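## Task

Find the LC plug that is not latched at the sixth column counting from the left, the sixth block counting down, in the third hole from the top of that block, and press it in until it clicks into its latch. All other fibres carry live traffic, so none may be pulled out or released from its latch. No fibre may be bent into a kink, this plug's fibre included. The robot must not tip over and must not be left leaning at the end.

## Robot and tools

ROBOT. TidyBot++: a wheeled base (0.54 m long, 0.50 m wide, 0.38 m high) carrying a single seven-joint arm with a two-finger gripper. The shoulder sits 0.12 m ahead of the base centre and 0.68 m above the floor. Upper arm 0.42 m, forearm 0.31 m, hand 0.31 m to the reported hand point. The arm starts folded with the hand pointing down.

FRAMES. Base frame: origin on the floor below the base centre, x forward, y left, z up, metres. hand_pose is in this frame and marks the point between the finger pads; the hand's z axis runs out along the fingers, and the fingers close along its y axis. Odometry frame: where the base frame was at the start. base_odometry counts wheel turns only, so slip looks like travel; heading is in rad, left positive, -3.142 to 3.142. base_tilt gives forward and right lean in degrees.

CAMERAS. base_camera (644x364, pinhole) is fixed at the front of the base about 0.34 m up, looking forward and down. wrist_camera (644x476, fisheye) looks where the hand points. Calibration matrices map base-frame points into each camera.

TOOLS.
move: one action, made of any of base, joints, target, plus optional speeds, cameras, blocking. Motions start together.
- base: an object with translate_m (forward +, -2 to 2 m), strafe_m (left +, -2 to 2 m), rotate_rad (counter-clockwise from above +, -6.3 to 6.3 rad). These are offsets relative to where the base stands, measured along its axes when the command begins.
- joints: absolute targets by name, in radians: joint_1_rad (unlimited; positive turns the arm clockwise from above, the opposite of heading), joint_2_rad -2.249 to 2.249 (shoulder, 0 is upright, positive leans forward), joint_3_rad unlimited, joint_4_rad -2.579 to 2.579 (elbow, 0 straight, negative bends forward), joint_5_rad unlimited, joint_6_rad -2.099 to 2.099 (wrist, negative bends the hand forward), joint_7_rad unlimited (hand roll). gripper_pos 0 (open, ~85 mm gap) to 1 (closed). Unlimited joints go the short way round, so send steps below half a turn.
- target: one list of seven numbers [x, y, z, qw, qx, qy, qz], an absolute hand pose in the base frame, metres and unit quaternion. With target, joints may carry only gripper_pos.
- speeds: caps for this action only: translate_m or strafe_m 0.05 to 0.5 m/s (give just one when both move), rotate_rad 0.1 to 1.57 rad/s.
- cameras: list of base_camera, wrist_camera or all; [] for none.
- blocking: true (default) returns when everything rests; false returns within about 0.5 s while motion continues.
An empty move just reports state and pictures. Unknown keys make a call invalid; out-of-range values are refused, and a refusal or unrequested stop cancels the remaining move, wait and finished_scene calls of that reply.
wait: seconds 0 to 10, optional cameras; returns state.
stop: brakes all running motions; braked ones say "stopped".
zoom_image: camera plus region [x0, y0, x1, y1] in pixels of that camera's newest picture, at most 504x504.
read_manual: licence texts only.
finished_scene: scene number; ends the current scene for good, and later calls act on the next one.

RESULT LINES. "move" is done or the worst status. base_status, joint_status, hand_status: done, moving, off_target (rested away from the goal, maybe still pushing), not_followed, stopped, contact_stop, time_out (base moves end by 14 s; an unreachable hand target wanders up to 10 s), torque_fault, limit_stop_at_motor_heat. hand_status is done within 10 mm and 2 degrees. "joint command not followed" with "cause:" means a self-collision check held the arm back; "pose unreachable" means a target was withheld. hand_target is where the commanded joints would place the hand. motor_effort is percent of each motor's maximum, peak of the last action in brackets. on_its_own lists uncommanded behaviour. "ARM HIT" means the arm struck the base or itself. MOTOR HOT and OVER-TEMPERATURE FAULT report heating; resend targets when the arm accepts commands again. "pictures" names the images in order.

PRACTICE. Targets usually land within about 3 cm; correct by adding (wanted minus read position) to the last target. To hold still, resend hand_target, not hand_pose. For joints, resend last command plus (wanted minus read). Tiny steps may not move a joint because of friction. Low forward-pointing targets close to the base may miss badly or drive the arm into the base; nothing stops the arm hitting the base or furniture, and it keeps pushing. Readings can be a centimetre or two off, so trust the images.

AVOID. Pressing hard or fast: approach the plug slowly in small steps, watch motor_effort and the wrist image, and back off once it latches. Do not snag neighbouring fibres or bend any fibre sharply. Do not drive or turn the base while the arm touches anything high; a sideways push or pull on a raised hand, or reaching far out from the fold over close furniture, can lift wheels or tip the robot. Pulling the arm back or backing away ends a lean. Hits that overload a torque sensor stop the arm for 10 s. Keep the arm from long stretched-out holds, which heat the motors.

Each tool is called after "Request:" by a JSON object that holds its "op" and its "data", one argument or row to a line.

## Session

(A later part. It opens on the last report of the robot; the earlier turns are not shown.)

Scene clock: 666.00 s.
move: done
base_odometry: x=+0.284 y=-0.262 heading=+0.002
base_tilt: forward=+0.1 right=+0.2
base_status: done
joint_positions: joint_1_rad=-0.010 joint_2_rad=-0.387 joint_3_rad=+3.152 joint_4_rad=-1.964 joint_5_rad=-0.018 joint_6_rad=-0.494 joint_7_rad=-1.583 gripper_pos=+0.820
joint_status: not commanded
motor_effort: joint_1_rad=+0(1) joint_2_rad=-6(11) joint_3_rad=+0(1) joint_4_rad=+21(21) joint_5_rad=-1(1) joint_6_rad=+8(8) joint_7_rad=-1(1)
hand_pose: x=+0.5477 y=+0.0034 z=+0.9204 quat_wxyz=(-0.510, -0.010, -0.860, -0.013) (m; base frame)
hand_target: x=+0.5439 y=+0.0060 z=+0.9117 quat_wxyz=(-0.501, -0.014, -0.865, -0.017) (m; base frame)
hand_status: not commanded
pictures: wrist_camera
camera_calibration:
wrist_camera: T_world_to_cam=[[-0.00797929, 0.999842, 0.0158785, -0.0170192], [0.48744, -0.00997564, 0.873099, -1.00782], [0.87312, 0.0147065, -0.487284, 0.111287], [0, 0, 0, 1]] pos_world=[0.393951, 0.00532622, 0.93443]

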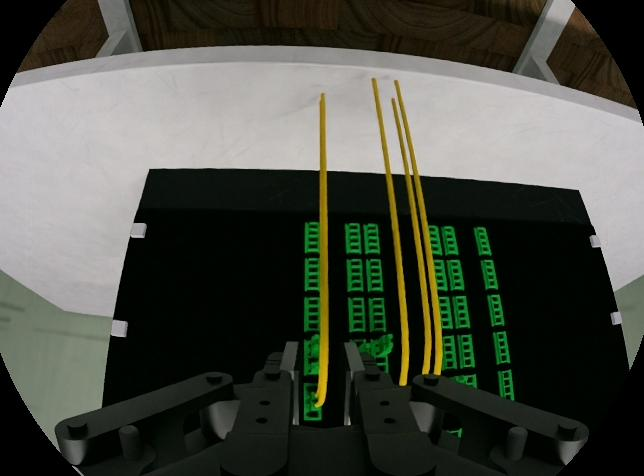

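Request:
{"op": "move", "data": {
  "base": {"translate_m":0.031, "strafe_m":-0.001},
  "speeds": {"translate_m":0.05},
  "cameras": ["wrist_camera"]
}}

Request:
{"op": "zoom_image", "data": {
  "camera": "wrist_camera",
  "region": [260, 280, 440, 460]
}}

Request:
{"op": "move", "data": {
  "joints": {"gripper_pos":0.91},
  "cameras": ["wrist_camera"]
}}

Request:
{"op": "zoom_image", "data": {
  "camera": "wrist_camera",
  "region": [280, 320, 370, 410]
}}

Scene clock: 671.70 s.
move: done
base_odometry: x=+0.315 y=-0.263 heading=+0.002
base_tilt: forward=+0.2 right=+0.2
base_status: done
joint_positions: joint_1_rad=-0.010 joint_2_rad=-0.388 joint_3_rad=+3.152 joint_4_rad=-1.964 joint_5_rad=-0.018 joint_6_rad=-0.494 joint_7_rad=-1.583 gripper_pos=+0.820
joint_status: not commanded
motor_effort: joint_1_rad=+1(1) joint_2_rad=-6(10) joint_3_rad=+0(1) joint_4_rad=+21(21) joint_5_rad=-1(1) joint_6_rad=+8(8) joint_7_rad=+0(1)
hand_pose: x=+0.5477 y=+0.0034 z=+0.9204 quat_wxyz=(-0.510, -0.010, -0.860, -0.013) (m; base frame)
hand_target: x=+0.5439 y=+0.0060 z=+0.9117 quat_wxyz=(-0.501, -0.014, -0.865, -0.017) (m; base frame)
hand_status: not commanded
pictures: wrist_camera
camera_calibration:
wrist_camera: T_world_to_cam=[[-0.00798046, 0.999842, 0.0158792, -0.0170196], [0.487389, -0.00997655, 0.873128, -1.00782], [0.873149, 0.0147073, -0.487232, 0.111264], [0, 0, 0, 1]] pos_world=[0.393913, 0.00532601, 0.934437]

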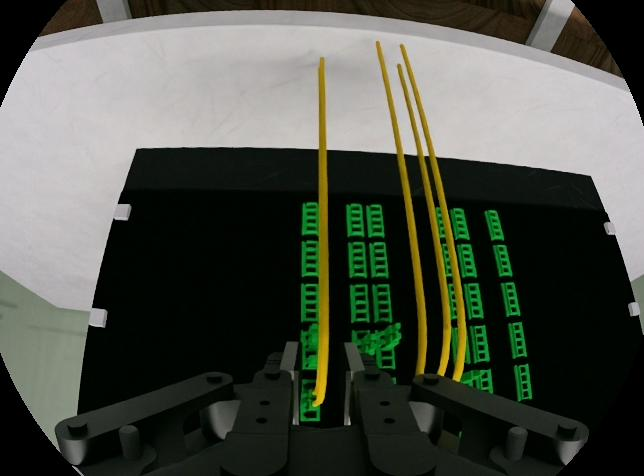

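Scaled by 2.800.

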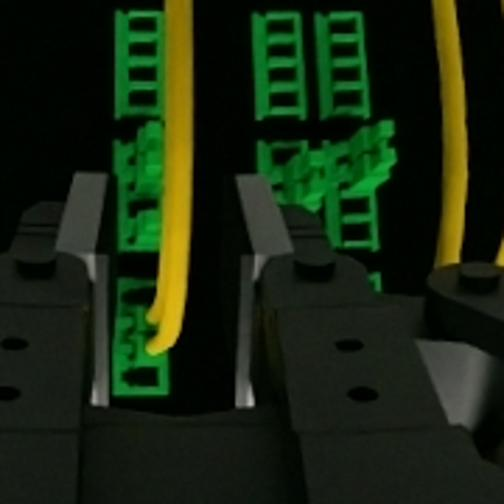

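Scene clock: 672.20 s.
move: done
base_odometry: x=+0.315 y=-0.263 heading=+0.002
base_tilt: forward=+0.1 right=+0.3
base_status: not commanded
joint_positions: joint_1_rad=-0.010 joint_2_rad=-0.388 joint_3_rad=+3.152 joint_4_rad=-1.964 joint_5_rad=-0.018 joint_6_rad=-0.494 joint_7_rad=-1.583 gripper_pos=+0.910
joint_status: all done
motor_effort: joint_1_rad=+1(1) joint_2_rad=-8(8) joint_3_rad=+1(1) joint_4_rad=+21(22) joint_5_rad=-1(1) joint_6_rad=+8(8) joint_7_rad=-1(1)
hand_pose: x=+0.5477 y=+0.0034 z=+0.9204 quat_wxyz=(-0.510, -0.010, -0.860, -0.013) (m; base frame)
hand_target: x=+0.5439 y=+0.0060 z=+0.9117 quat_wxyz=(-0.501, -0.014, -0.865, -0.017) (m; base frame)
hand_status: not commanded
pictures: wrist_camera
camera_calibration:
wrist_camera: T_world_to_cam=[[-0.00798046, 0.999842, 0.0158792, -0.0170196], [0.487389, -0.00997655, 0.873128, -1.00782], [0.873149, 0.0147073, -0.487232, 0.111264], [0, 0, 0, 1]] pos_world=[0.393913, 0.00532601, 0.934437]

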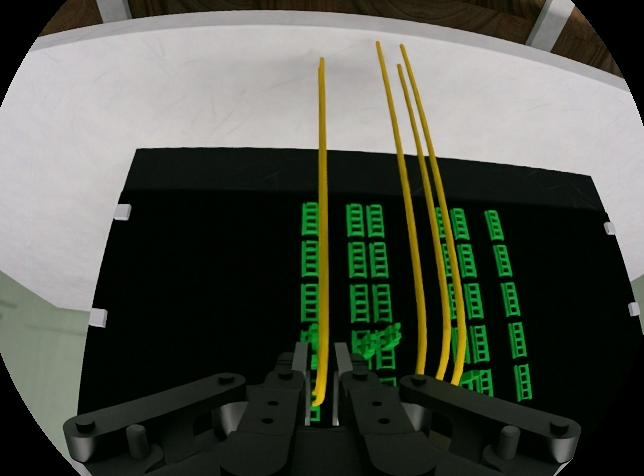

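Scaled by 5.600.

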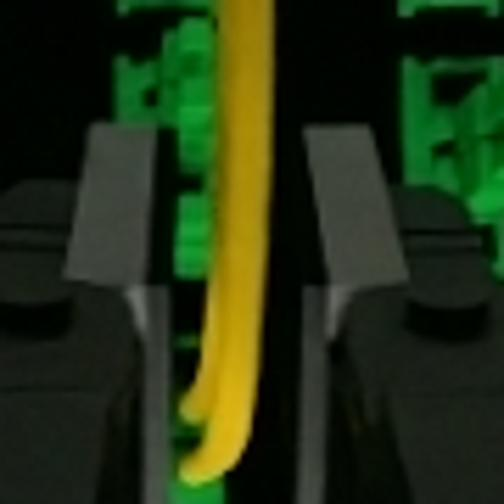

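Request:
{"op": "move", "data": {
  "base": {"strafe_m":-0.002},
  "cameras": ["wrist_camera"]
}}

Request:
{"op": "zoom_image", "data": {
  "camera": "wrist_camera",
  "region": [280, 320, 370, 410]
}}

Scene clock: 693.00 s.
move: done
base_odometry: x=+0.315 y=-0.265 heading=+0.002
base_tilt: forward=+0.1 right=+0.2
base_status: done
joint_positions: joint_1_rad=-0.011 joint_2_rad=-0.388 joint_3_rad=+3.152 joint_4_rad=-1.964 joint_5_rad=-0.018 joint_6_rad=-0.494 joint_7_rad=-1.583 gripper_pos=+0.910
joint_status: not commanded
motor_effort: joint_1_rad=+0(3) joint_2_rad=-7(9) joint_3_rad=+0(5) joint_4_rad=+21(21) joint_5_rad=-1(2) joint_6_rad=+8(8) joint_7_rad=-1(1)
hand_pose: x=+0.5477 y=+0.0035 z=+0.9204 quat_wxyz=(-0.510, -0.010, -0.860, -0.013) (m; base frame)
hand_target: x=+0.5439 y=+0.0060 z=+0.9117 quat_wxyz=(-0.501, -0.014, -0.865, -0.017) (m; base frame)
hand_status: not commanded
pictures: wrist_camera
camera_calibration:
wrist_camera: T_world_to_cam=[[-0.00813391, 0.99984, 0.0159125, -0.0170241], [0.487391, -0.00993083, 0.873128, -1.00782], [0.873146, 0.0148575, -0.487232, 0.111264], [0, 0, 0, 1]] pos_world=[0.393914, 0.00535979, 0.934437]

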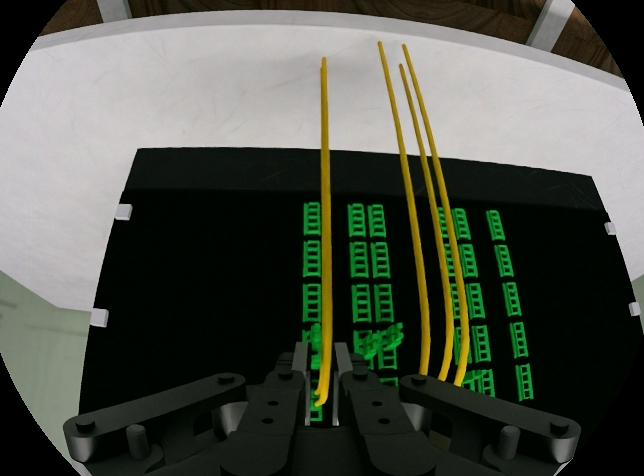

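Scaled by 5.600.

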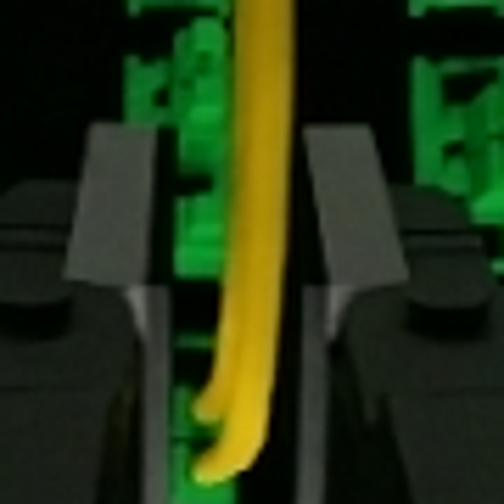

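Request:
{"op": "move", "data": {
  "base": {"strafe_m":-0.0025},
  "cameras": ["wrist_camera"]
}}

Request:
{"op": "zoom_image", "data": {
  "camera": "wrist_camera",
  "region": [280, 320, 370, 410]
}}

Scene clock: 697.03 s.
move: done
base_odometry: x=+0.316 y=-0.267 heading=+0.002
base_tilt: forward=+0.2 right=+0.2
base_status: done
joint_positions: joint_1_rad=-0.011 joint_2_rad=-0.388 joint_3_rad=+3.152 joint_4_rad=-1.964 joint_5_rad=-0.018 joint_6_rad=-0.494 joint_7_rad=-1.583 gripper_pos=+0.910
joint_status: not commanded
motor_effort: joint_1_rad=+1(2) joint_2_rad=-7(9) joint_3_rad=+1(4) joint_4_rad=+21(21) joint_5_rad=-1(2) joint_6_rad=+8(8) joint_7_rad=+0(1)
hand_pose: x=+0.5477 y=+0.0036 z=+0.9204 quat_wxyz=(-0.510, -0.010, -0.860, -0.013) (m; base frame)
hand_target: x=+0.5439 y=+0.0060 z=+0.9117 quat_wxyz=(-0.501, -0.014, -0.865, -0.017) (m; base frame)
hand_status: not commanded
pictures: wrist_camera
camera_calibration:
wrist_camera: T_world_to_cam=[[-0.0083668, 0.999839, 0.0159014, -0.0169888], [0.487393, -0.00980761, 0.873128, -1.00782], [0.873143, 0.0150555, -0.487232, 0.111264], [0, 0, 0, 1]] pos_world=[0.393912, 0.00542663, 0.934437]

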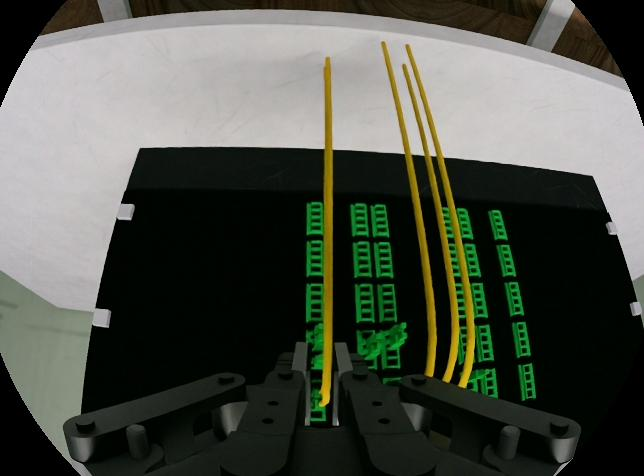

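Scaled by 5.600.

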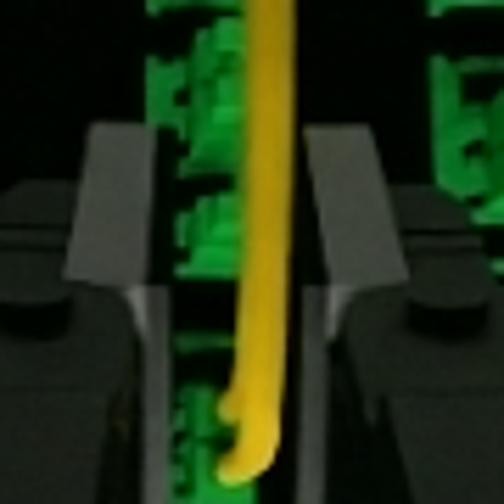

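Request:
{"op": "move", "data": {
  "base": {"translate_m":0.025},
  "speeds": {"translate_m":0.05},
  "cameras": ["wrist_camera"]
}}

Request:
{"op": "zoom_image", "data": {
  "camera": "wrist_camera",
  "region": [280, 320, 370, 410]
}}

Request:
{"op": "move", "data": {
  "joints": {"gripper_pos":0.94},
  "cameras": ["wrist_camera"]
}}

Request:
{"op": "zoom_image", "data": {
  "camera": "wrist_camera",
  "region": [280, 320, 370, 410]
}}

Scene clock: 701.33 s.
move: done
base_odometry: x=+0.341 y=-0.267 heading=+0.003
base_tilt: forward=+0.1 right=+0.1
base_status: done
joint_positions: joint_1_rad=-0.011 joint_2_rad=-0.387 joint_3_rad=+3.152 joint_4_rad=-1.964 joint_5_rad=-0.018 joint_6_rad=-0.494 joint_7_rad=-1.583 gripper_pos=+0.910
joint_status: not commanded
motor_effort: joint_1_rad=+0(1) joint_2_rad=-7(10) joint_3_rad=+1(1) joint_4_rad=+21(21) joint_5_rad=-1(1) joint_6_rad=+8(9) joint_7_rad=+0(1)
hand_pose: x=+0.5477 y=+0.0036 z=+0.9204 quat_wxyz=(-0.510, -0.010, -0.860, -0.013) (m; base frame)
hand_target: x=+0.5439 y=+0.0060 z=+0.9117 quat_wxyz=(-0.501, -0.014, -0.865, -0.017) (m; base frame)
hand_status: not commanded
pictures: wrist_camera
camera_calibration:
wrist_camera: T_world_to_cam=[[-0.00836458, 0.999839, 0.0159013, -0.0169891], [0.487521, -0.00980641, 0.873056, -1.00778], [0.873071, 0.015055, -0.48736, 0.111368], [0, 0, 0, 1]] pos_world=[0.393938, 0.00542699, 0.934392]

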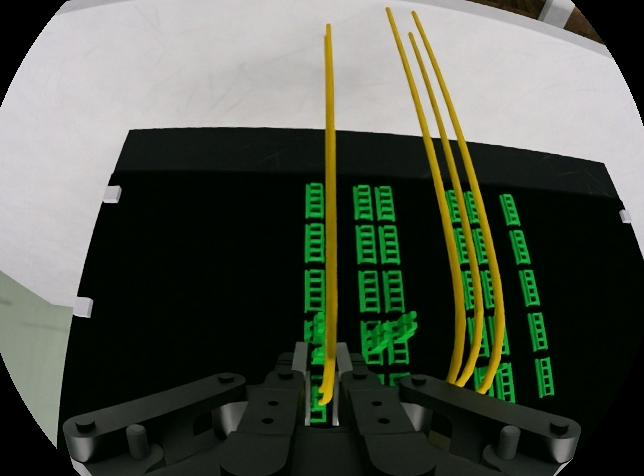

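Scaled by 5.600.

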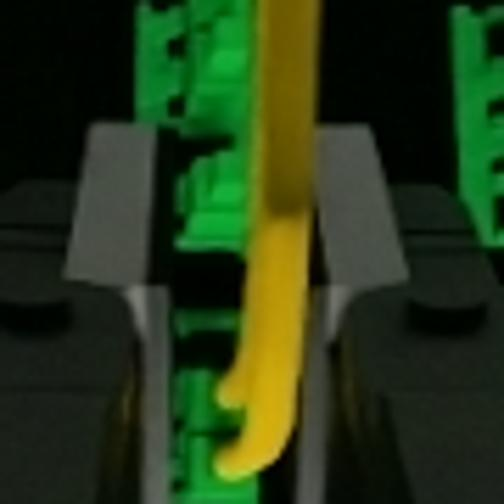

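Scene clock: 701.73 s.
move: done
base_odometry: x=+0.341 y=-0.267 heading=+0.003
base_tilt: forward=+0.1 right=+0.2
base_status: not commanded
joint_positions: joint_1_rad=-0.011 joint_2_rad=-0.387 joint_3_rad=+3.152 joint_4_rad=-1.964 joint_5_rad=-0.018 joint_6_rad=-0.494 joint_7_rad=-1.583 gripper_pos=+0.940
joint_status: all done
motor_effort: joint_1_rad=+1(1) joint_2_rad=-8(8) joint_3_rad=+1(1) joint_4_rad=+21(21) joint_5_rad=-1(1) joint_6_rad=+8(9) joint_7_rad=+0(1)
hand_pose: x=+0.5477 y=+0.0036 z=+0.9204 quat_wxyz=(-0.510, -0.010, -0.860, -0.013) (m; base frame)
hand_target: x=+0.5439 y=+0.0060 z=+0.9117 quat_wxyz=(-0.501, -0.014, -0.865, -0.017) (m; base frame)
hand_status: not commanded
pictures: wrist_camera
camera_calibration:
wrist_camera: T_world_to_cam=[[-0.00851149, 0.999837, 0.0159013, -0.0169716], [0.487523, -0.00973478, 0.873056, -1.00778], [0.873069, 0.0151833, -0.48736, 0.111368], [0, 0, 0, 1]] pos_world=[0.393937, 0.00546739, 0.934392]

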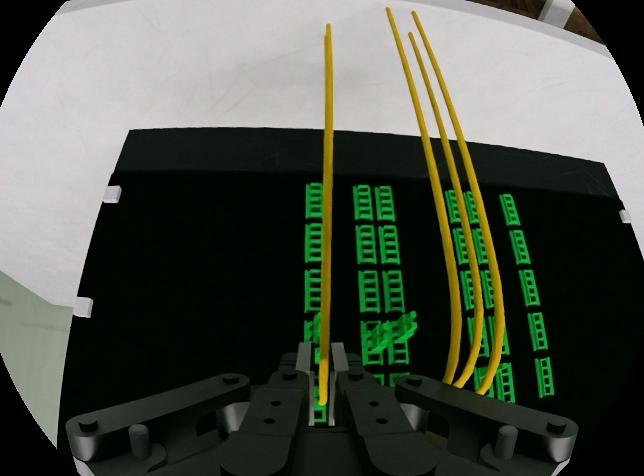

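Scaled by 5.600.

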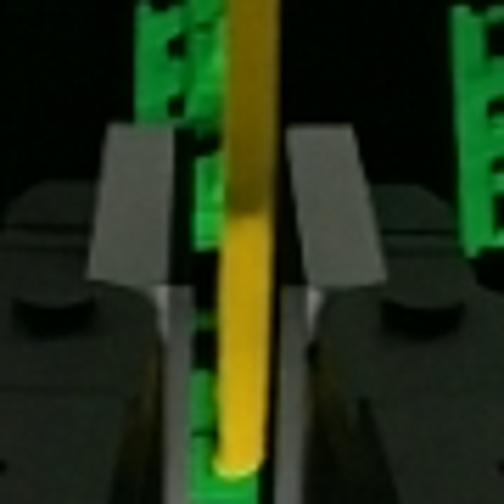

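Request:
{"op": "move", "data": {
  "joints": {"gripper_pos":0.96},
  "base": {"translate_m":0.018},
  "speeds": {"translate_m":0.05},
  "cameras": ["wrist_camera"]
}}

Request:
{"op": "zoom_image", "data": {
  "camera": "wrist_camera",
  "region": [280, 320, 370, 410]
}}

Scene clock: 707.90 s.
move: done
base_odometry: x=+0.359 y=-0.267 heading=+0.003
base_tilt: forward=+0.2 right=+0.2
base_status: done
joint_positions: joint_1_rad=-0.012 joint_2_rad=-0.388 joint_3_rad=+3.151 joint_4_rad=-1.965 joint_5_rad=-0.018 joint_6_rad=-0.494 joint_7_rad=-1.583 gripper_pos=+0.960
joint_status: all done
motor_effort: joint_1_rad=+1(2) joint_2_rad=-7(10) joint_3_rad=+1(2) joint_4_rad=+21(22) joint_5_rad=-1(1) joint_6_rad=+8(9) joint_7_rad=-1(1)
hand_pose: x=+0.5476 y=+0.0046 z=+0.9202 quat_wxyz=(-0.510, -0.009, -0.860, -0.013) (m; base frame)
hand_target: x=+0.5439 y=+0.0060 z=+0.9117 quat_wxyz=(-0.501, -0.014, -0.865, -0.017) (m; base frame)
hand_status: not commanded
pictures: wrist_camera
camera_calibration:
wrist_camera: T_world_to_cam=[[-0.0104467, 0.999826, 0.0154485, -0.0164327], [0.487767, -0.0083914, 0.872934, -1.0076], [0.872912, 0.0166546, -0.487594, 0.11164], [0, 0, 0, 1]] pos_world=[0.393852, 0.00611532, 0.934261]

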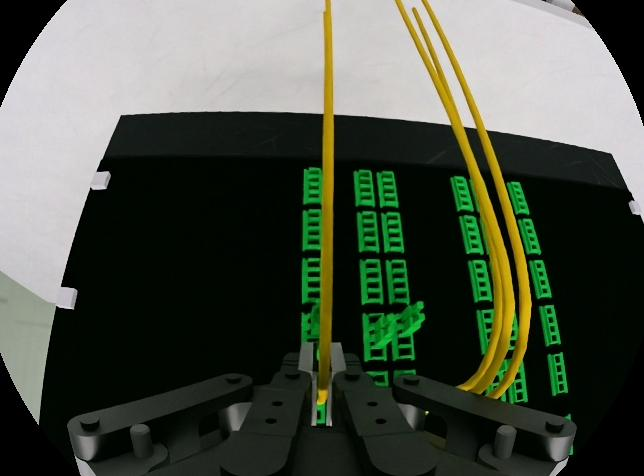

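Scaled by 5.600.

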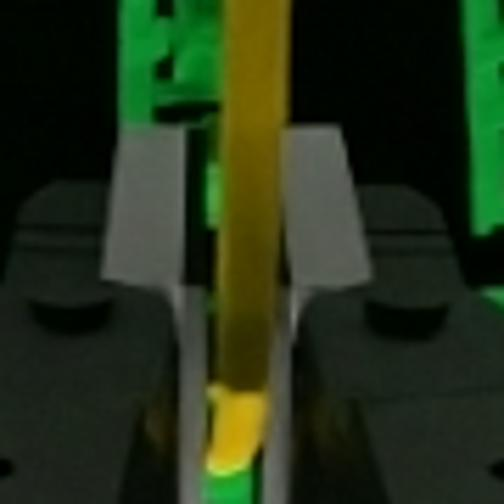

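Request:
{"op": "move", "data": {
  "base": {"strafe_m":-0.001},
  "cameras": []
}}

Request:
{"op": "move", "data": {
  "base": {"translate_m":0.005},
  "speeds": {"translate_m":0.05},
  "cameras": ["wrist_camera"]
}}

Request:
{"op": "zoom_image", "data": {
  "camera": "wrist_camera",
  "region": [280, 320, 370, 410]
}}

Scene clock: 715.20 s.
move: done
base_odometry: x=+0.359 y=-0.267 heading=+0.003
base_tilt: forward=+0.1 right=+0.2
base_status: done
joint_positions: joint_1_rad=-0.013 joint_2_rad=-0.388 joint_3_rad=+3.150 joint_4_rad=-1.965 joint_5_rad=-0.018 joint_6_rad=-0.494 joint_7_rad=-1.583 gripper_pos=+0.960
joint_status: not commanded
motor_effort: joint_1_rad=+1(3) joint_2_rad=-7(8) joint_3_rad=+1(3) joint_4_rad=+21(22) joint_5_rad=+0(2) joint_6_rad=+8(9) joint_7_rad=+0(1)
hand_pose: x=+0.5476 y=+0.0052 z=+0.9202 quat_wxyz=(-0.510, -0.009, -0.860, -0.013) (m; base frame)
hand_target: x=+0.5439 y=+0.0060 z=+0.9117 quat_wxyz=(-0.501, -0.014, -0.865, -0.017) (m; base frame)
hand_status: not commanded
pictures: none
No camera images: "cameras" was empty.

Scene clock: 715.77 s.
move: done
base_odometry: x=+0.364 y=-0.268 heading=+0.003
base_tilt: forward=+0.1 right=+0.2
base_status: done
joint_positions: joint_1_rad=-0.013 joint_2_rad=-0.388 joint_3_rad=+3.150 joint_4_rad=-1.965 joint_5_rad=-0.018 joint_6_rad=-0.494 joint_7_rad=-1.583 gripper_pos=+0.960
joint_status: not commanded
motor_effort: joint_1_rad=+0(1) joint_2_rad=-8(10) joint_3_rad=+0(1) joint_4_rad=+21(22) joint_5_rad=-1(2) joint_6_rad=+8(9) joint_7_rad=+0(1)
hand_pose: x=+0.5475 y=+0.0052 z=+0.9201 quat_wxyz=(-0.510, -0.009, -0.860, -0.013) (m; base frame)
hand_target: x=+0.5439 y=+0.0060 z=+0.9117 quat_wxyz=(-0.501, -0.014, -0.865, -0.017) (m; base frame)
hand_status: not commanded
pictures: wrist_camera
camera_calibration:
wrist_camera: T_world_to_cam=[[-0.011921, 0.999811, 0.0153287, -0.0161758], [0.487854, -0.00756602, 0.872892, -1.00749], [0.872844, 0.0178839, -0.487672, 0.111781], [0, 0, 0, 1]] pos_world=[0.393747, 0.00655102, 0.934188]

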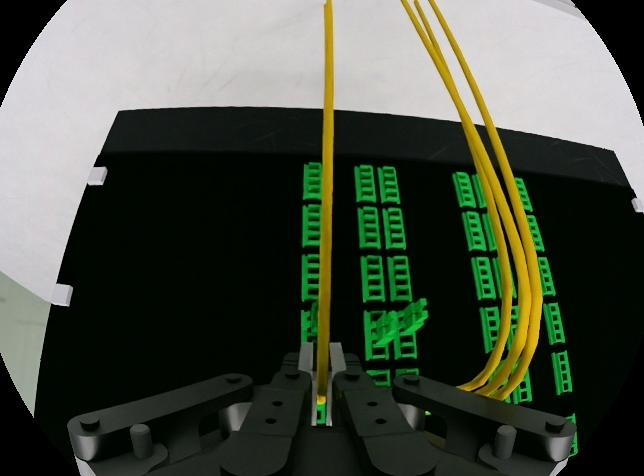

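Scaled by 5.600.

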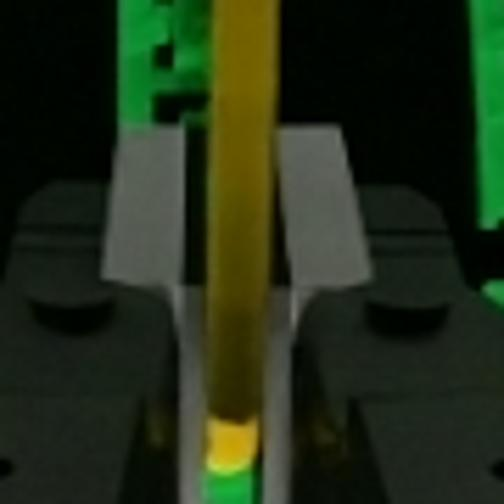

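Request:
{"op": "move", "data": {
  "base": {"translate_m":0.004},
  "speeds": {"translate_m":0.05},
  "cameras": ["wrist_camera"]
}}

Request:
{"op": "zoom_image", "data": {
  "camera": "wrist_camera",
  "region": [280, 320, 370, 410]
}}

Request:
{"op": "move", "data": {
  "base": {"translate_m":0.003},
  "speeds": {"translate_m":0.05},
  "cameras": ["wrist_camera"]
}}

Request:
{"op": "zoom_image", "data": {
  "camera": "wrist_camera",
  "region": [280, 320, 370, 410]
}}

Scene clock: 724.03 s.
move: done
base_odometry: x=+0.369 y=-0.268 heading=+0.003
base_tilt: forward=+0.1 right=+0.2
base_status: done
joint_positions: joint_1_rad=-0.013 joint_2_rad=-0.388 joint_3_rad=+3.150 joint_4_rad=-1.966 joint_5_rad=-0.018 joint_6_rad=-0.494 joint_7_rad=-1.583 gripper_pos=+0.960
joint_status: not commanded
motor_effort: joint_1_rad=+0(1) joint_2_rad=-7(8) joint_3_rad=+1(1) joint_4_rad=+21(22) joint_5_rad=-1(1) joint_6_rad=+8(10) joint_7_rad=+0(1)
hand_pose: x=+0.5472 y=+0.0052 z=+0.9194 quat_wxyz=(-0.509, -0.009, -0.860, -0.013) (m; base frame)
hand_target: x=+0.5439 y=+0.0060 z=+0.9117 quat_wxyz=(-0.501, -0.014, -0.865, -0.017) (m; base frame)
hand_status: not commanded
pictures: wrist_camera
camera_calibration:
wrist_camera: T_world_to_cam=[[-0.0119095, 0.999811, 0.0153403, -0.0161864], [0.488803, -0.00756229, 0.872361, -1.00673], [0.872313, 0.0178877, -0.488621, 0.112899], [0, 0, 0, 1]] pos_world=[0.393414, 0.00655072, 0.933642]

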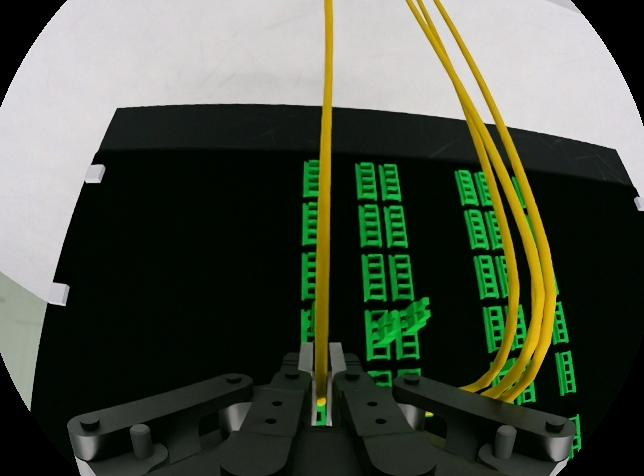

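Scaled by 5.600.

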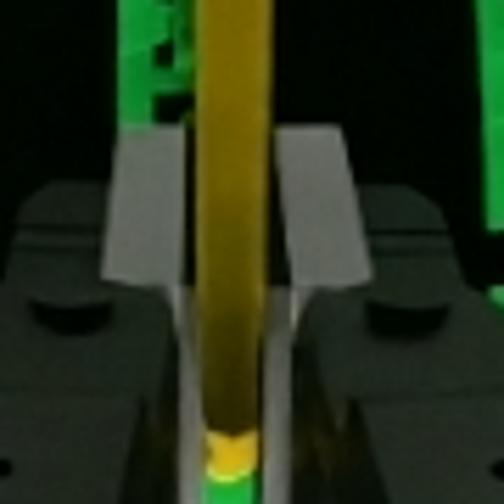

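Scene clock: 724.50 s.
move: done
base_odometry: x=+0.371 y=-0.268 heading=+0.003
base_tilt: forward=+0.1 right=+0.1
base_status: done
joint_positions: joint_1_rad=-0.013 joint_2_rad=-0.393 joint_3_rad=+3.150 joint_4_rad=-1.970 joint_5_rad=-0.018 joint_6_rad=-0.495 joint_7_rad=-1.583 gripper_pos=+0.960
joint_status: not commanded
motor_effort: joint_1_rad=+2(2) joint_2_rad=-4(7) joint_3_rad=+2(2) joint_4_rad=+22(23) joint_5_rad=-1(1) joint_6_rad=+10(12) joint_7_rad=+0(1)
hand_pose: x=+0.5454 y=+0.0052 z=+0.9190 quat_wxyz=(-0.509, -0.009, -0.860, -0.013) (m; base frame)
hand_target: x=+0.5439 y=+0.0060 z=+0.9117 quat_wxyz=(-0.501, -0.014, -0.865, -0.017) (m; base frame)
hand_status: not commanded
pictures: wrist_camera
camera_calibration:
wrist_camera: T_world_to_cam=[[-0.0119449, 0.99981, 0.015377, -0.0162123], [0.488759, -0.00757795, 0.872386, -1.00556], [0.872337, 0.0179362, -0.488576, 0.114202], [0, 0, 0, 1]] pos_world=[0.391662, 0.00654073, 0.933284]

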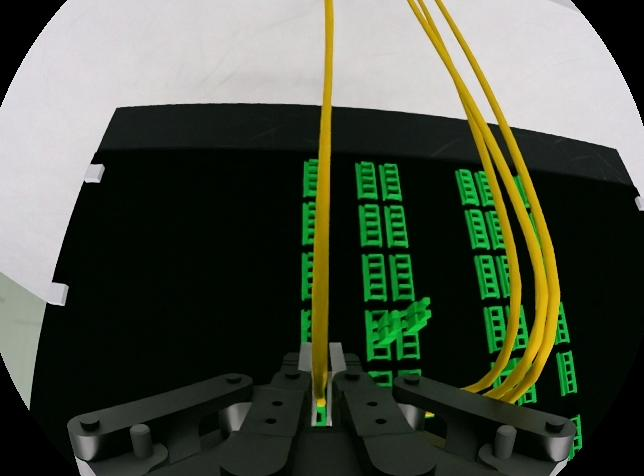

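Scaled by 5.600.

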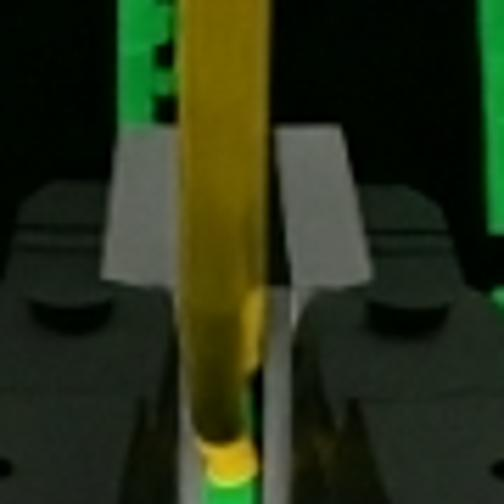

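Request:
{"op": "move", "data": {
  "base": {"translate_m":0.003},
  "speeds": {"translate_m":0.05},
  "cameras": []
}}

Request:
{"op": "move", "data": {
  "base": {"translate_m":0.003},
  "speeds": {"translate_m":0.05},
  "cameras": ["wrist_camera"]
}}

Request:
{"op": "zoom_image", "data": {
  "camera": "wrist_camera",
  "region": [280, 320, 370, 410]
}}

Scene clock: 731.67 s.
move: done
base_odometry: x=+0.374 y=-0.268 heading=+0.003
base_tilt: forward=+0.2 right=+0.2
base_status: done
joint_positions: joint_1_rad=-0.013 joint_2_rad=-0.397 joint_3_rad=+3.150 joint_4_rad=-1.973 joint_5_rad=-0.018 joint_6_rad=-0.497 joint_7_rad=-1.583 gripper_pos=+0.960
joint_status: not commanded
motor_effort: joint_1_rad=+1(2) joint_2_rad=-4(5) joint_3_rad=+2(2) joint_4_rad=+23(24) joint_5_rad=-1(1) joint_6_rad=+10(13) joint_7_rad=+0(1)
hand_pose: x=+0.5434 y=+0.0053 z=+0.9184 quat_wxyz=(-0.509, -0.009, -0.861, -0.013) (m; base frame)
hand_target: x=+0.5439 y=+0.0060 z=+0.9117 quat_wxyz=(-0.501, -0.014, -0.865, -0.017) (m; base frame)
hand_status: not commanded
pictures: none
No camera images: "cameras" was empty.

Scene clock: 732.13 s.
move: done
base_odometry: x=+0.377 y=-0.268 heading=+0.003
base_tilt: forward=+0.2 right=+0.2
base_status: done
joint_positions: joint_1_rad=-0.013 joint_2_rad=-0.403 joint_3_rad=+3.150 joint_4_rad=-1.977 joint_5_rad=-0.018 joint_6_rad=-0.501 joint_7_rad=-1.583 gripper_pos=+0.960
joint_status: not commanded
motor_effort: joint_1_rad=+2(2) joint_2_rad=-4(5) joint_3_rad=+2(3) joint_4_rad=+23(25) joint_5_rad=+0(0) joint_6_rad=+11(14) joint_7_rad=-1(1)
hand_pose: x=+0.5410 y=+0.0053 z=+0.9180 quat_wxyz=(-0.509, -0.008, -0.861, -0.013) (m; base frame)
hand_target: x=+0.5439 y=+0.0060 z=+0.9117 quat_wxyz=(-0.501, -0.014, -0.865, -0.017) (m; base frame)
hand_status: not commanded
pictures: wrist_camera
camera_calibration:
wrist_camera: T_world_to_cam=[[-0.0122209, 0.999807, 0.015408, -0.0162171], [0.490522, -0.00743331, 0.871397, -1.00253], [0.871343, 0.0182072, -0.490336, 0.119621], [0, 0, 0, 1]] pos_world=[0.387331, 0.00658392, 0.932502]

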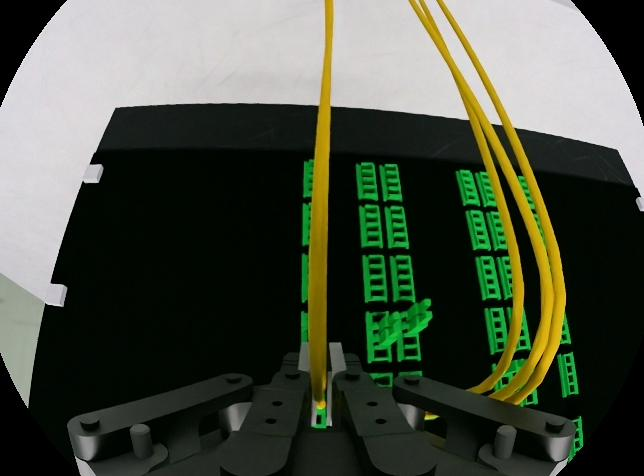

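Scaled by 5.600.

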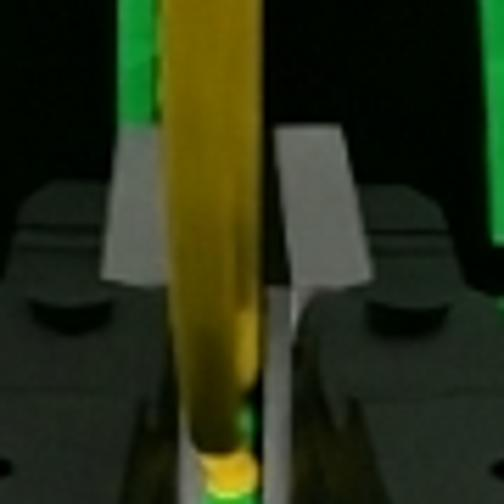

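Request:
{"op": "move", "data": {
  "base": {"translate_m":0.004},
  "speeds": {"translate_m":0.05},
  "cameras": []
}}

Request:
{"op": "move", "data": {
  "base": {"translate_m":0.003},
  "speeds": {"translate_m":0.05},
  "cameras": ["wrist_camera"]
}}

Request:
{"op": "zoom_image", "data": {
  "camera": "wrist_camera",
  "region": [280, 320, 370, 410]
}}

Scene clock: 737.40 s.
move: done
base_odometry: x=+0.381 y=-0.268 heading=+0.003
base_tilt: forward=+0.2 right=+0.3
base_status: done
joint_positions: joint_1_rad=-0.013 joint_2_rad=-0.404 joint_3_rad=+3.150 joint_4_rad=-1.980 joint_5_rad=-0.018 joint_6_rad=-0.502 joint_7_rad=-1.583 gripper_pos=+0.960
joint_status: not commanded
motor_effort: joint_1_rad=+1(2) joint_2_rad=-3(6) joint_3_rad=+2(3) joint_4_rad=+22(25) joint_5_rad=-1(1) joint_6_rad=+10(14) joint_7_rad=-1(1)
hand_pose: x=+0.5402 y=+0.0055 z=+0.9161 quat_wxyz=(-0.507, -0.008, -0.862, -0.013) (m; base frame)
hand_target: x=+0.5439 y=+0.0060 z=+0.9117 quat_wxyz=(-0.501, -0.014, -0.865, -0.017) (m; base frame)
hand_status: not commanded
pictures: none
No camera images: "cameras" was empty.

Scene clock: 737.87 s.
move: done
base_odometry: x=+0.384 y=-0.268 heading=+0.003
base_tilt: forward=+0.1 right=+0.2
base_status: done
joint_positions: joint_1_rad=-0.013 joint_2_rad=-0.409 joint_3_rad=+3.150 joint_4_rad=-1.981 joint_5_rad=-0.018 joint_6_rad=-0.507 joint_7_rad=-1.583 gripper_pos=+0.960
joint_status: not commanded
motor_effort: joint_1_rad=+2(2) joint_2_rad=-1(5) joint_3_rad=+2(2) joint_4_rad=+22(25) joint_5_rad=-1(1) joint_6_rad=+10(15) joint_7_rad=+0(1)
hand_pose: x=+0.5380 y=+0.0056 z=+0.9160 quat_wxyz=(-0.507, -0.008, -0.862, -0.014) (m; base frame)
hand_target: x=+0.5439 y=+0.0060 z=+0.9117 quat_wxyz=(-0.501, -0.014, -0.865, -0.017) (m; base frame)
hand_status: not commanded
pictures: wrist_camera
camera_calibration:
wrist_camera: T_world_to_cam=[[-0.0128118, 0.9998, 0.0153269, -0.0161068], [0.494741, -0.00698216, 0.869013, -0.999387], [0.868946, 0.0187164, -0.494552, 0.12643], [0, 0, 0, 1]] pos_world=[0.38437, 0.00675935, 0.931253]

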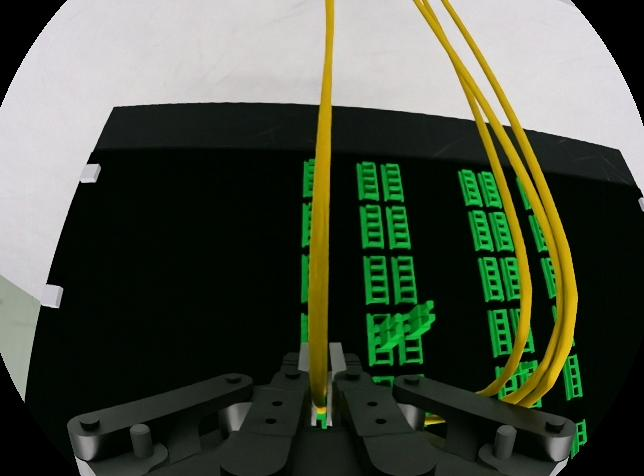

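Scaled by 5.600.

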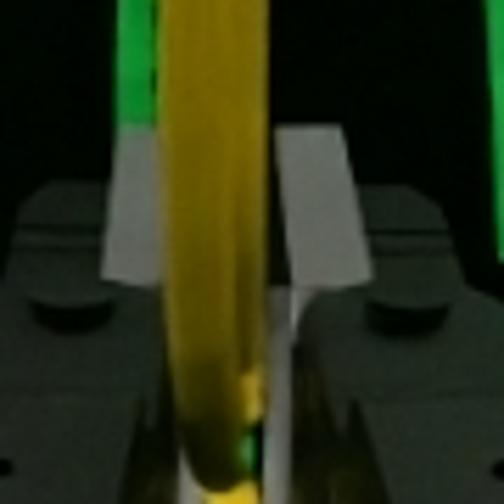

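Request:
{"op": "move", "data": {
  "base": {"translate_m":-0.045},
  "speeds": {"translate_m":0.1},
  "cameras": ["wrist_camera"]
}}

Request:
{"op": "zoom_image", "data": {
  "camera": "wrist_camera",
  "region": [280, 320, 370, 410]
}}

Scene clock: 742.90 s.
move: done
base_odometry: x=+0.339 y=-0.268 heading=+0.003
base_tilt: forward=+0.1 right=+0.2
base_status: done
joint_positions: joint_1_rad=-0.013 joint_2_rad=-0.390 joint_3_rad=+3.150 joint_4_rad=-1.974 joint_5_rad=-0.018 joint_6_rad=-0.502 joint_7_rad=-1.583 gripper_pos=+0.960
joint_status: not commanded
motor_effort: joint_1_rad=+0(2) joint_2_rad=-7(10) joint_3_rad=+1(2) joint_4_rad=+21(22) joint_5_rad=-1(1) joint_6_rad=+7(10) joint_7_rad=+0(1)
hand_pose: x=+0.5445 y=+0.0056 z=+0.9135 quat_wxyz=(-0.503, -0.008, -0.864, -0.013) (m; base frame)
hand_target: x=+0.5439 y=+0.0060 z=+0.9117 quat_wxyz=(-0.501, -0.014, -0.865, -0.017) (m; base frame)
hand_status: not commanded
pictures: wrist_camera
camera_calibration:
wrist_camera: T_world_to_cam=[[-0.0124668, 0.999806, 0.0152726, -0.0160951], [0.500861, -0.00697563, 0.8655, -1.00057], [0.865438, 0.0184395, -0.500677, 0.127064], [0, 0, 0, 1]] pos_world=[0.390979, 0.00676932, 0.929857]

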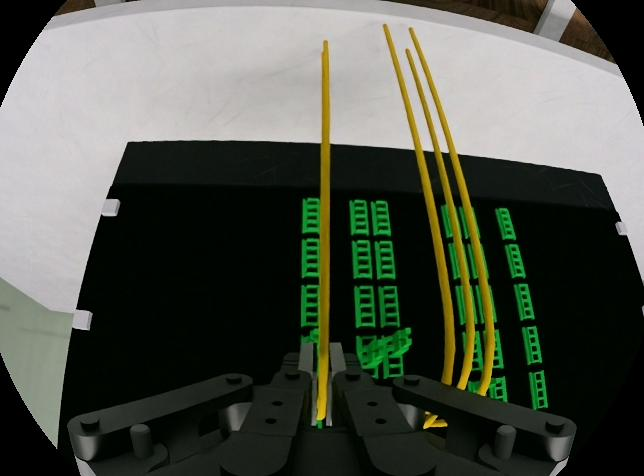

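Scaled by 5.600.

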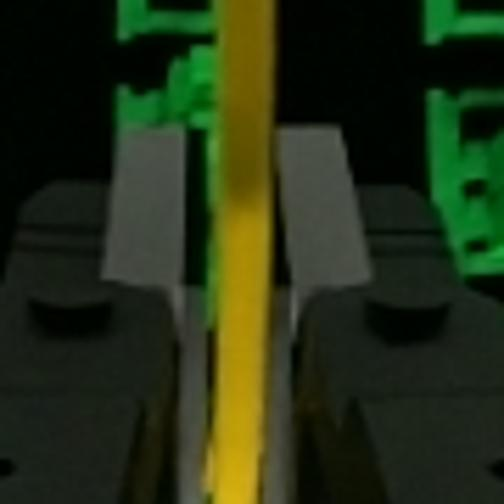

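Request:
{"op": "move", "data": {
  "base": {"translate_m":-0.02},
  "joints": {"joint_4_rad":-1.885, "gripper_pos":0.9},
  "cameras": ["wrist_camera"]
}}

Request:
{"op": "zoom_image", "data": {
  "camera": "wrist_camera",
  "region": [260, 280, 440, 460]
}}

Scene clock: 746.00 s.
move: done
base_odometry: x=+0.319 y=-0.268 heading=+0.003
base_tilt: forward=+0.2 right=+0.2
base_status: done
joint_positions: joint_1_rad=-0.013 joint_2_rad=-0.390 joint_3_rad=+3.150 joint_4_rad=-1.891 joint_5_rad=-0.018 joint_6_rad=-0.502 joint_7_rad=-1.583 gripper_pos=+0.900
joint_status: all done
motor_effort: joint_1_rad=+1(1) joint_2_rad=-7(10) joint_3_rad=+0(2) joint_4_rad=+21(23) joint_5_rad=-1(1) joint_6_rad=+8(9) joint_7_rad=+0(1)
hand_pose: x=+0.5553 y=+0.0055 z=+0.9631 quat_wxyz=(-0.539, -0.008, -0.842, -0.014) (m; base frame)
hand_target: x=+0.5559 y=+0.0059 z=+0.9649 quat_wxyz=(-0.540, -0.014, -0.842, -0.018) (m; base frame)
hand_status: not commanded
pictures: wrist_camera
camera_calibration:
wrist_camera: T_world_to_cam=[[-0.0134613, 0.999802, 0.014641, -0.0154569], [0.426353, -0.00750538, 0.904526, -1.04511], [0.904457, 0.0184183, -0.426168, 0.0491126], [0, 0, 0, 1]] pos_world=[0.400957, 0.00670535, 0.966485]

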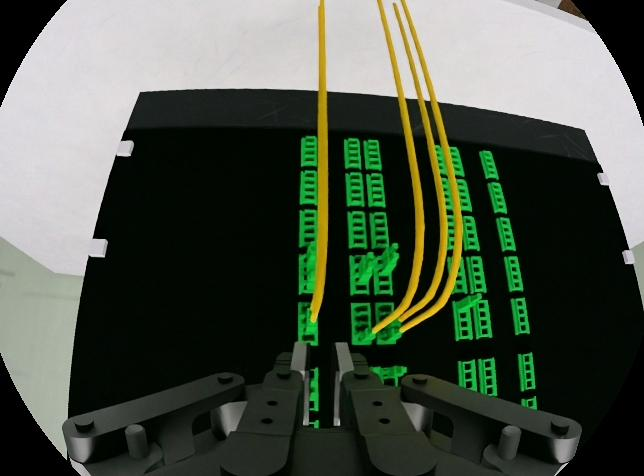

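Scaled by 2.800.

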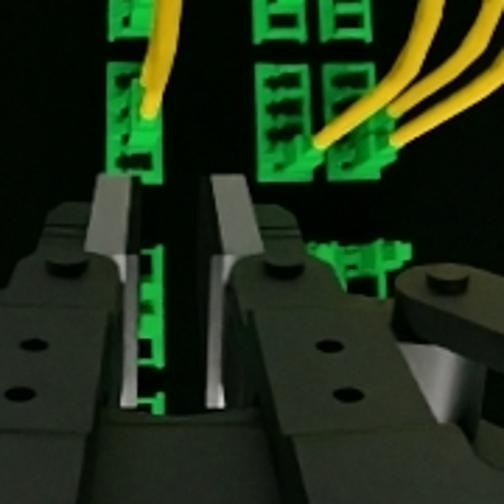

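Request:
{"op": "move", "data": {
  "base": {"translate_m":-0.022, "strafe_m":-0.067},
  "joints": {"joint_4_rad":-1.86, "joint_6_rad":-0.435},
  "cameras": ["wrist_camera"]
}}

Request:
{"op": "zoom_image", "data": {
  "camera": "wrist_camera",
  "region": [400, 220, 460, 280]
}}

Scene clock: 751.47 s.
move: done
base_odometry: x=+0.297 y=-0.335 heading=+0.003
base_tilt: forward=+0.1 right=+0.3
base_status: done
joint_positions: joint_1_rad=-0.013 joint_2_rad=-0.390 joint_3_rad=+3.153 joint_4_rad=-1.868 joint_5_rad=-0.018 joint_6_rad=-0.460 joint_7_rad=-1.583 gripper_pos=+0.900
joint_status: all done
motor_effort: joint_1_rad=+0(1) joint_2_rad=-7(10) joint_3_rad=+0(2) joint_4_rad=+21(23) joint_5_rad=-1(2) joint_6_rad=+8(9) joint_7_rad=-1(1)
hand_pose: x=+0.5626 y=+0.0035 z=+0.9887 quat_wxyz=(-0.566, -0.010, -0.824, -0.014) (m; base frame)
hand_target: x=+0.5663 y=+0.0057 z=+1.0001 quat_wxyz=(-0.579, -0.014, -0.815, -0.018) (m; base frame)
hand_status: not commanded
pictures: wrist_camera
camera_calibration:
wrist_camera: T_world_to_cam=[[-0.0103727, 0.999827, 0.0154456, -0.0162705], [0.367258, -0.0105577, 0.930059, -1.06338], [0.930061, 0.0153198, -0.367085, -0.0192996], [0, 0, 0, 1]] pos_world=[0.408316, 0.00533652, 0.982175]

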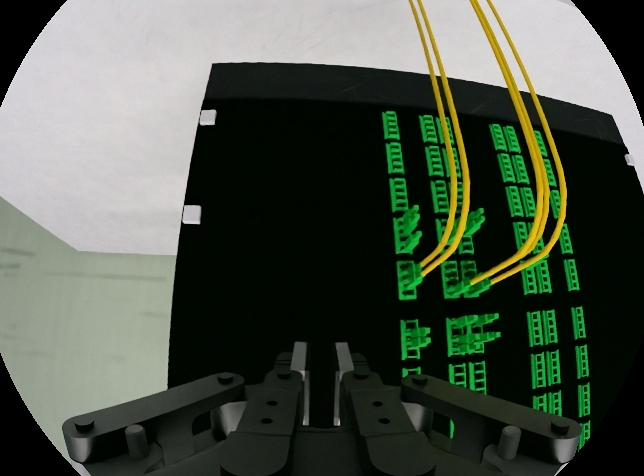

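Scaled by 8.400.

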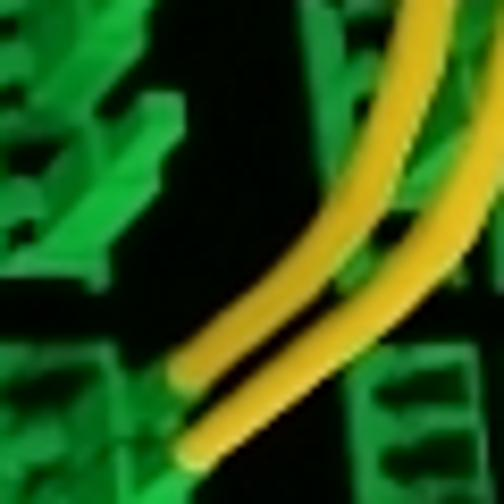

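Request:
{"op": "zoom_image", "data": {
  "camera": "wrist_camera",
  "region": [395, 250, 435, 290]
}}

Scaled by 12.600.

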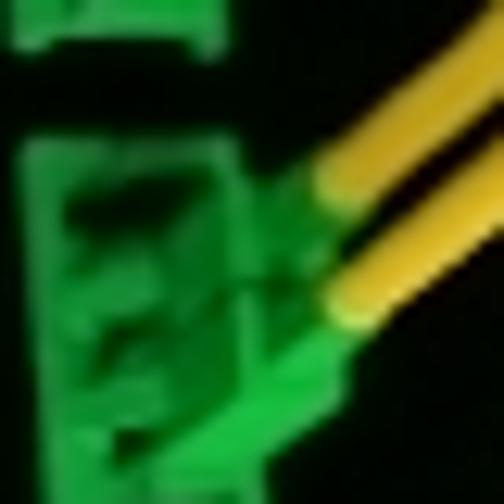

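Request:
{"op": "finished_scene", "data": {
  "scene": 2
}}

The scene is finished: the task was done.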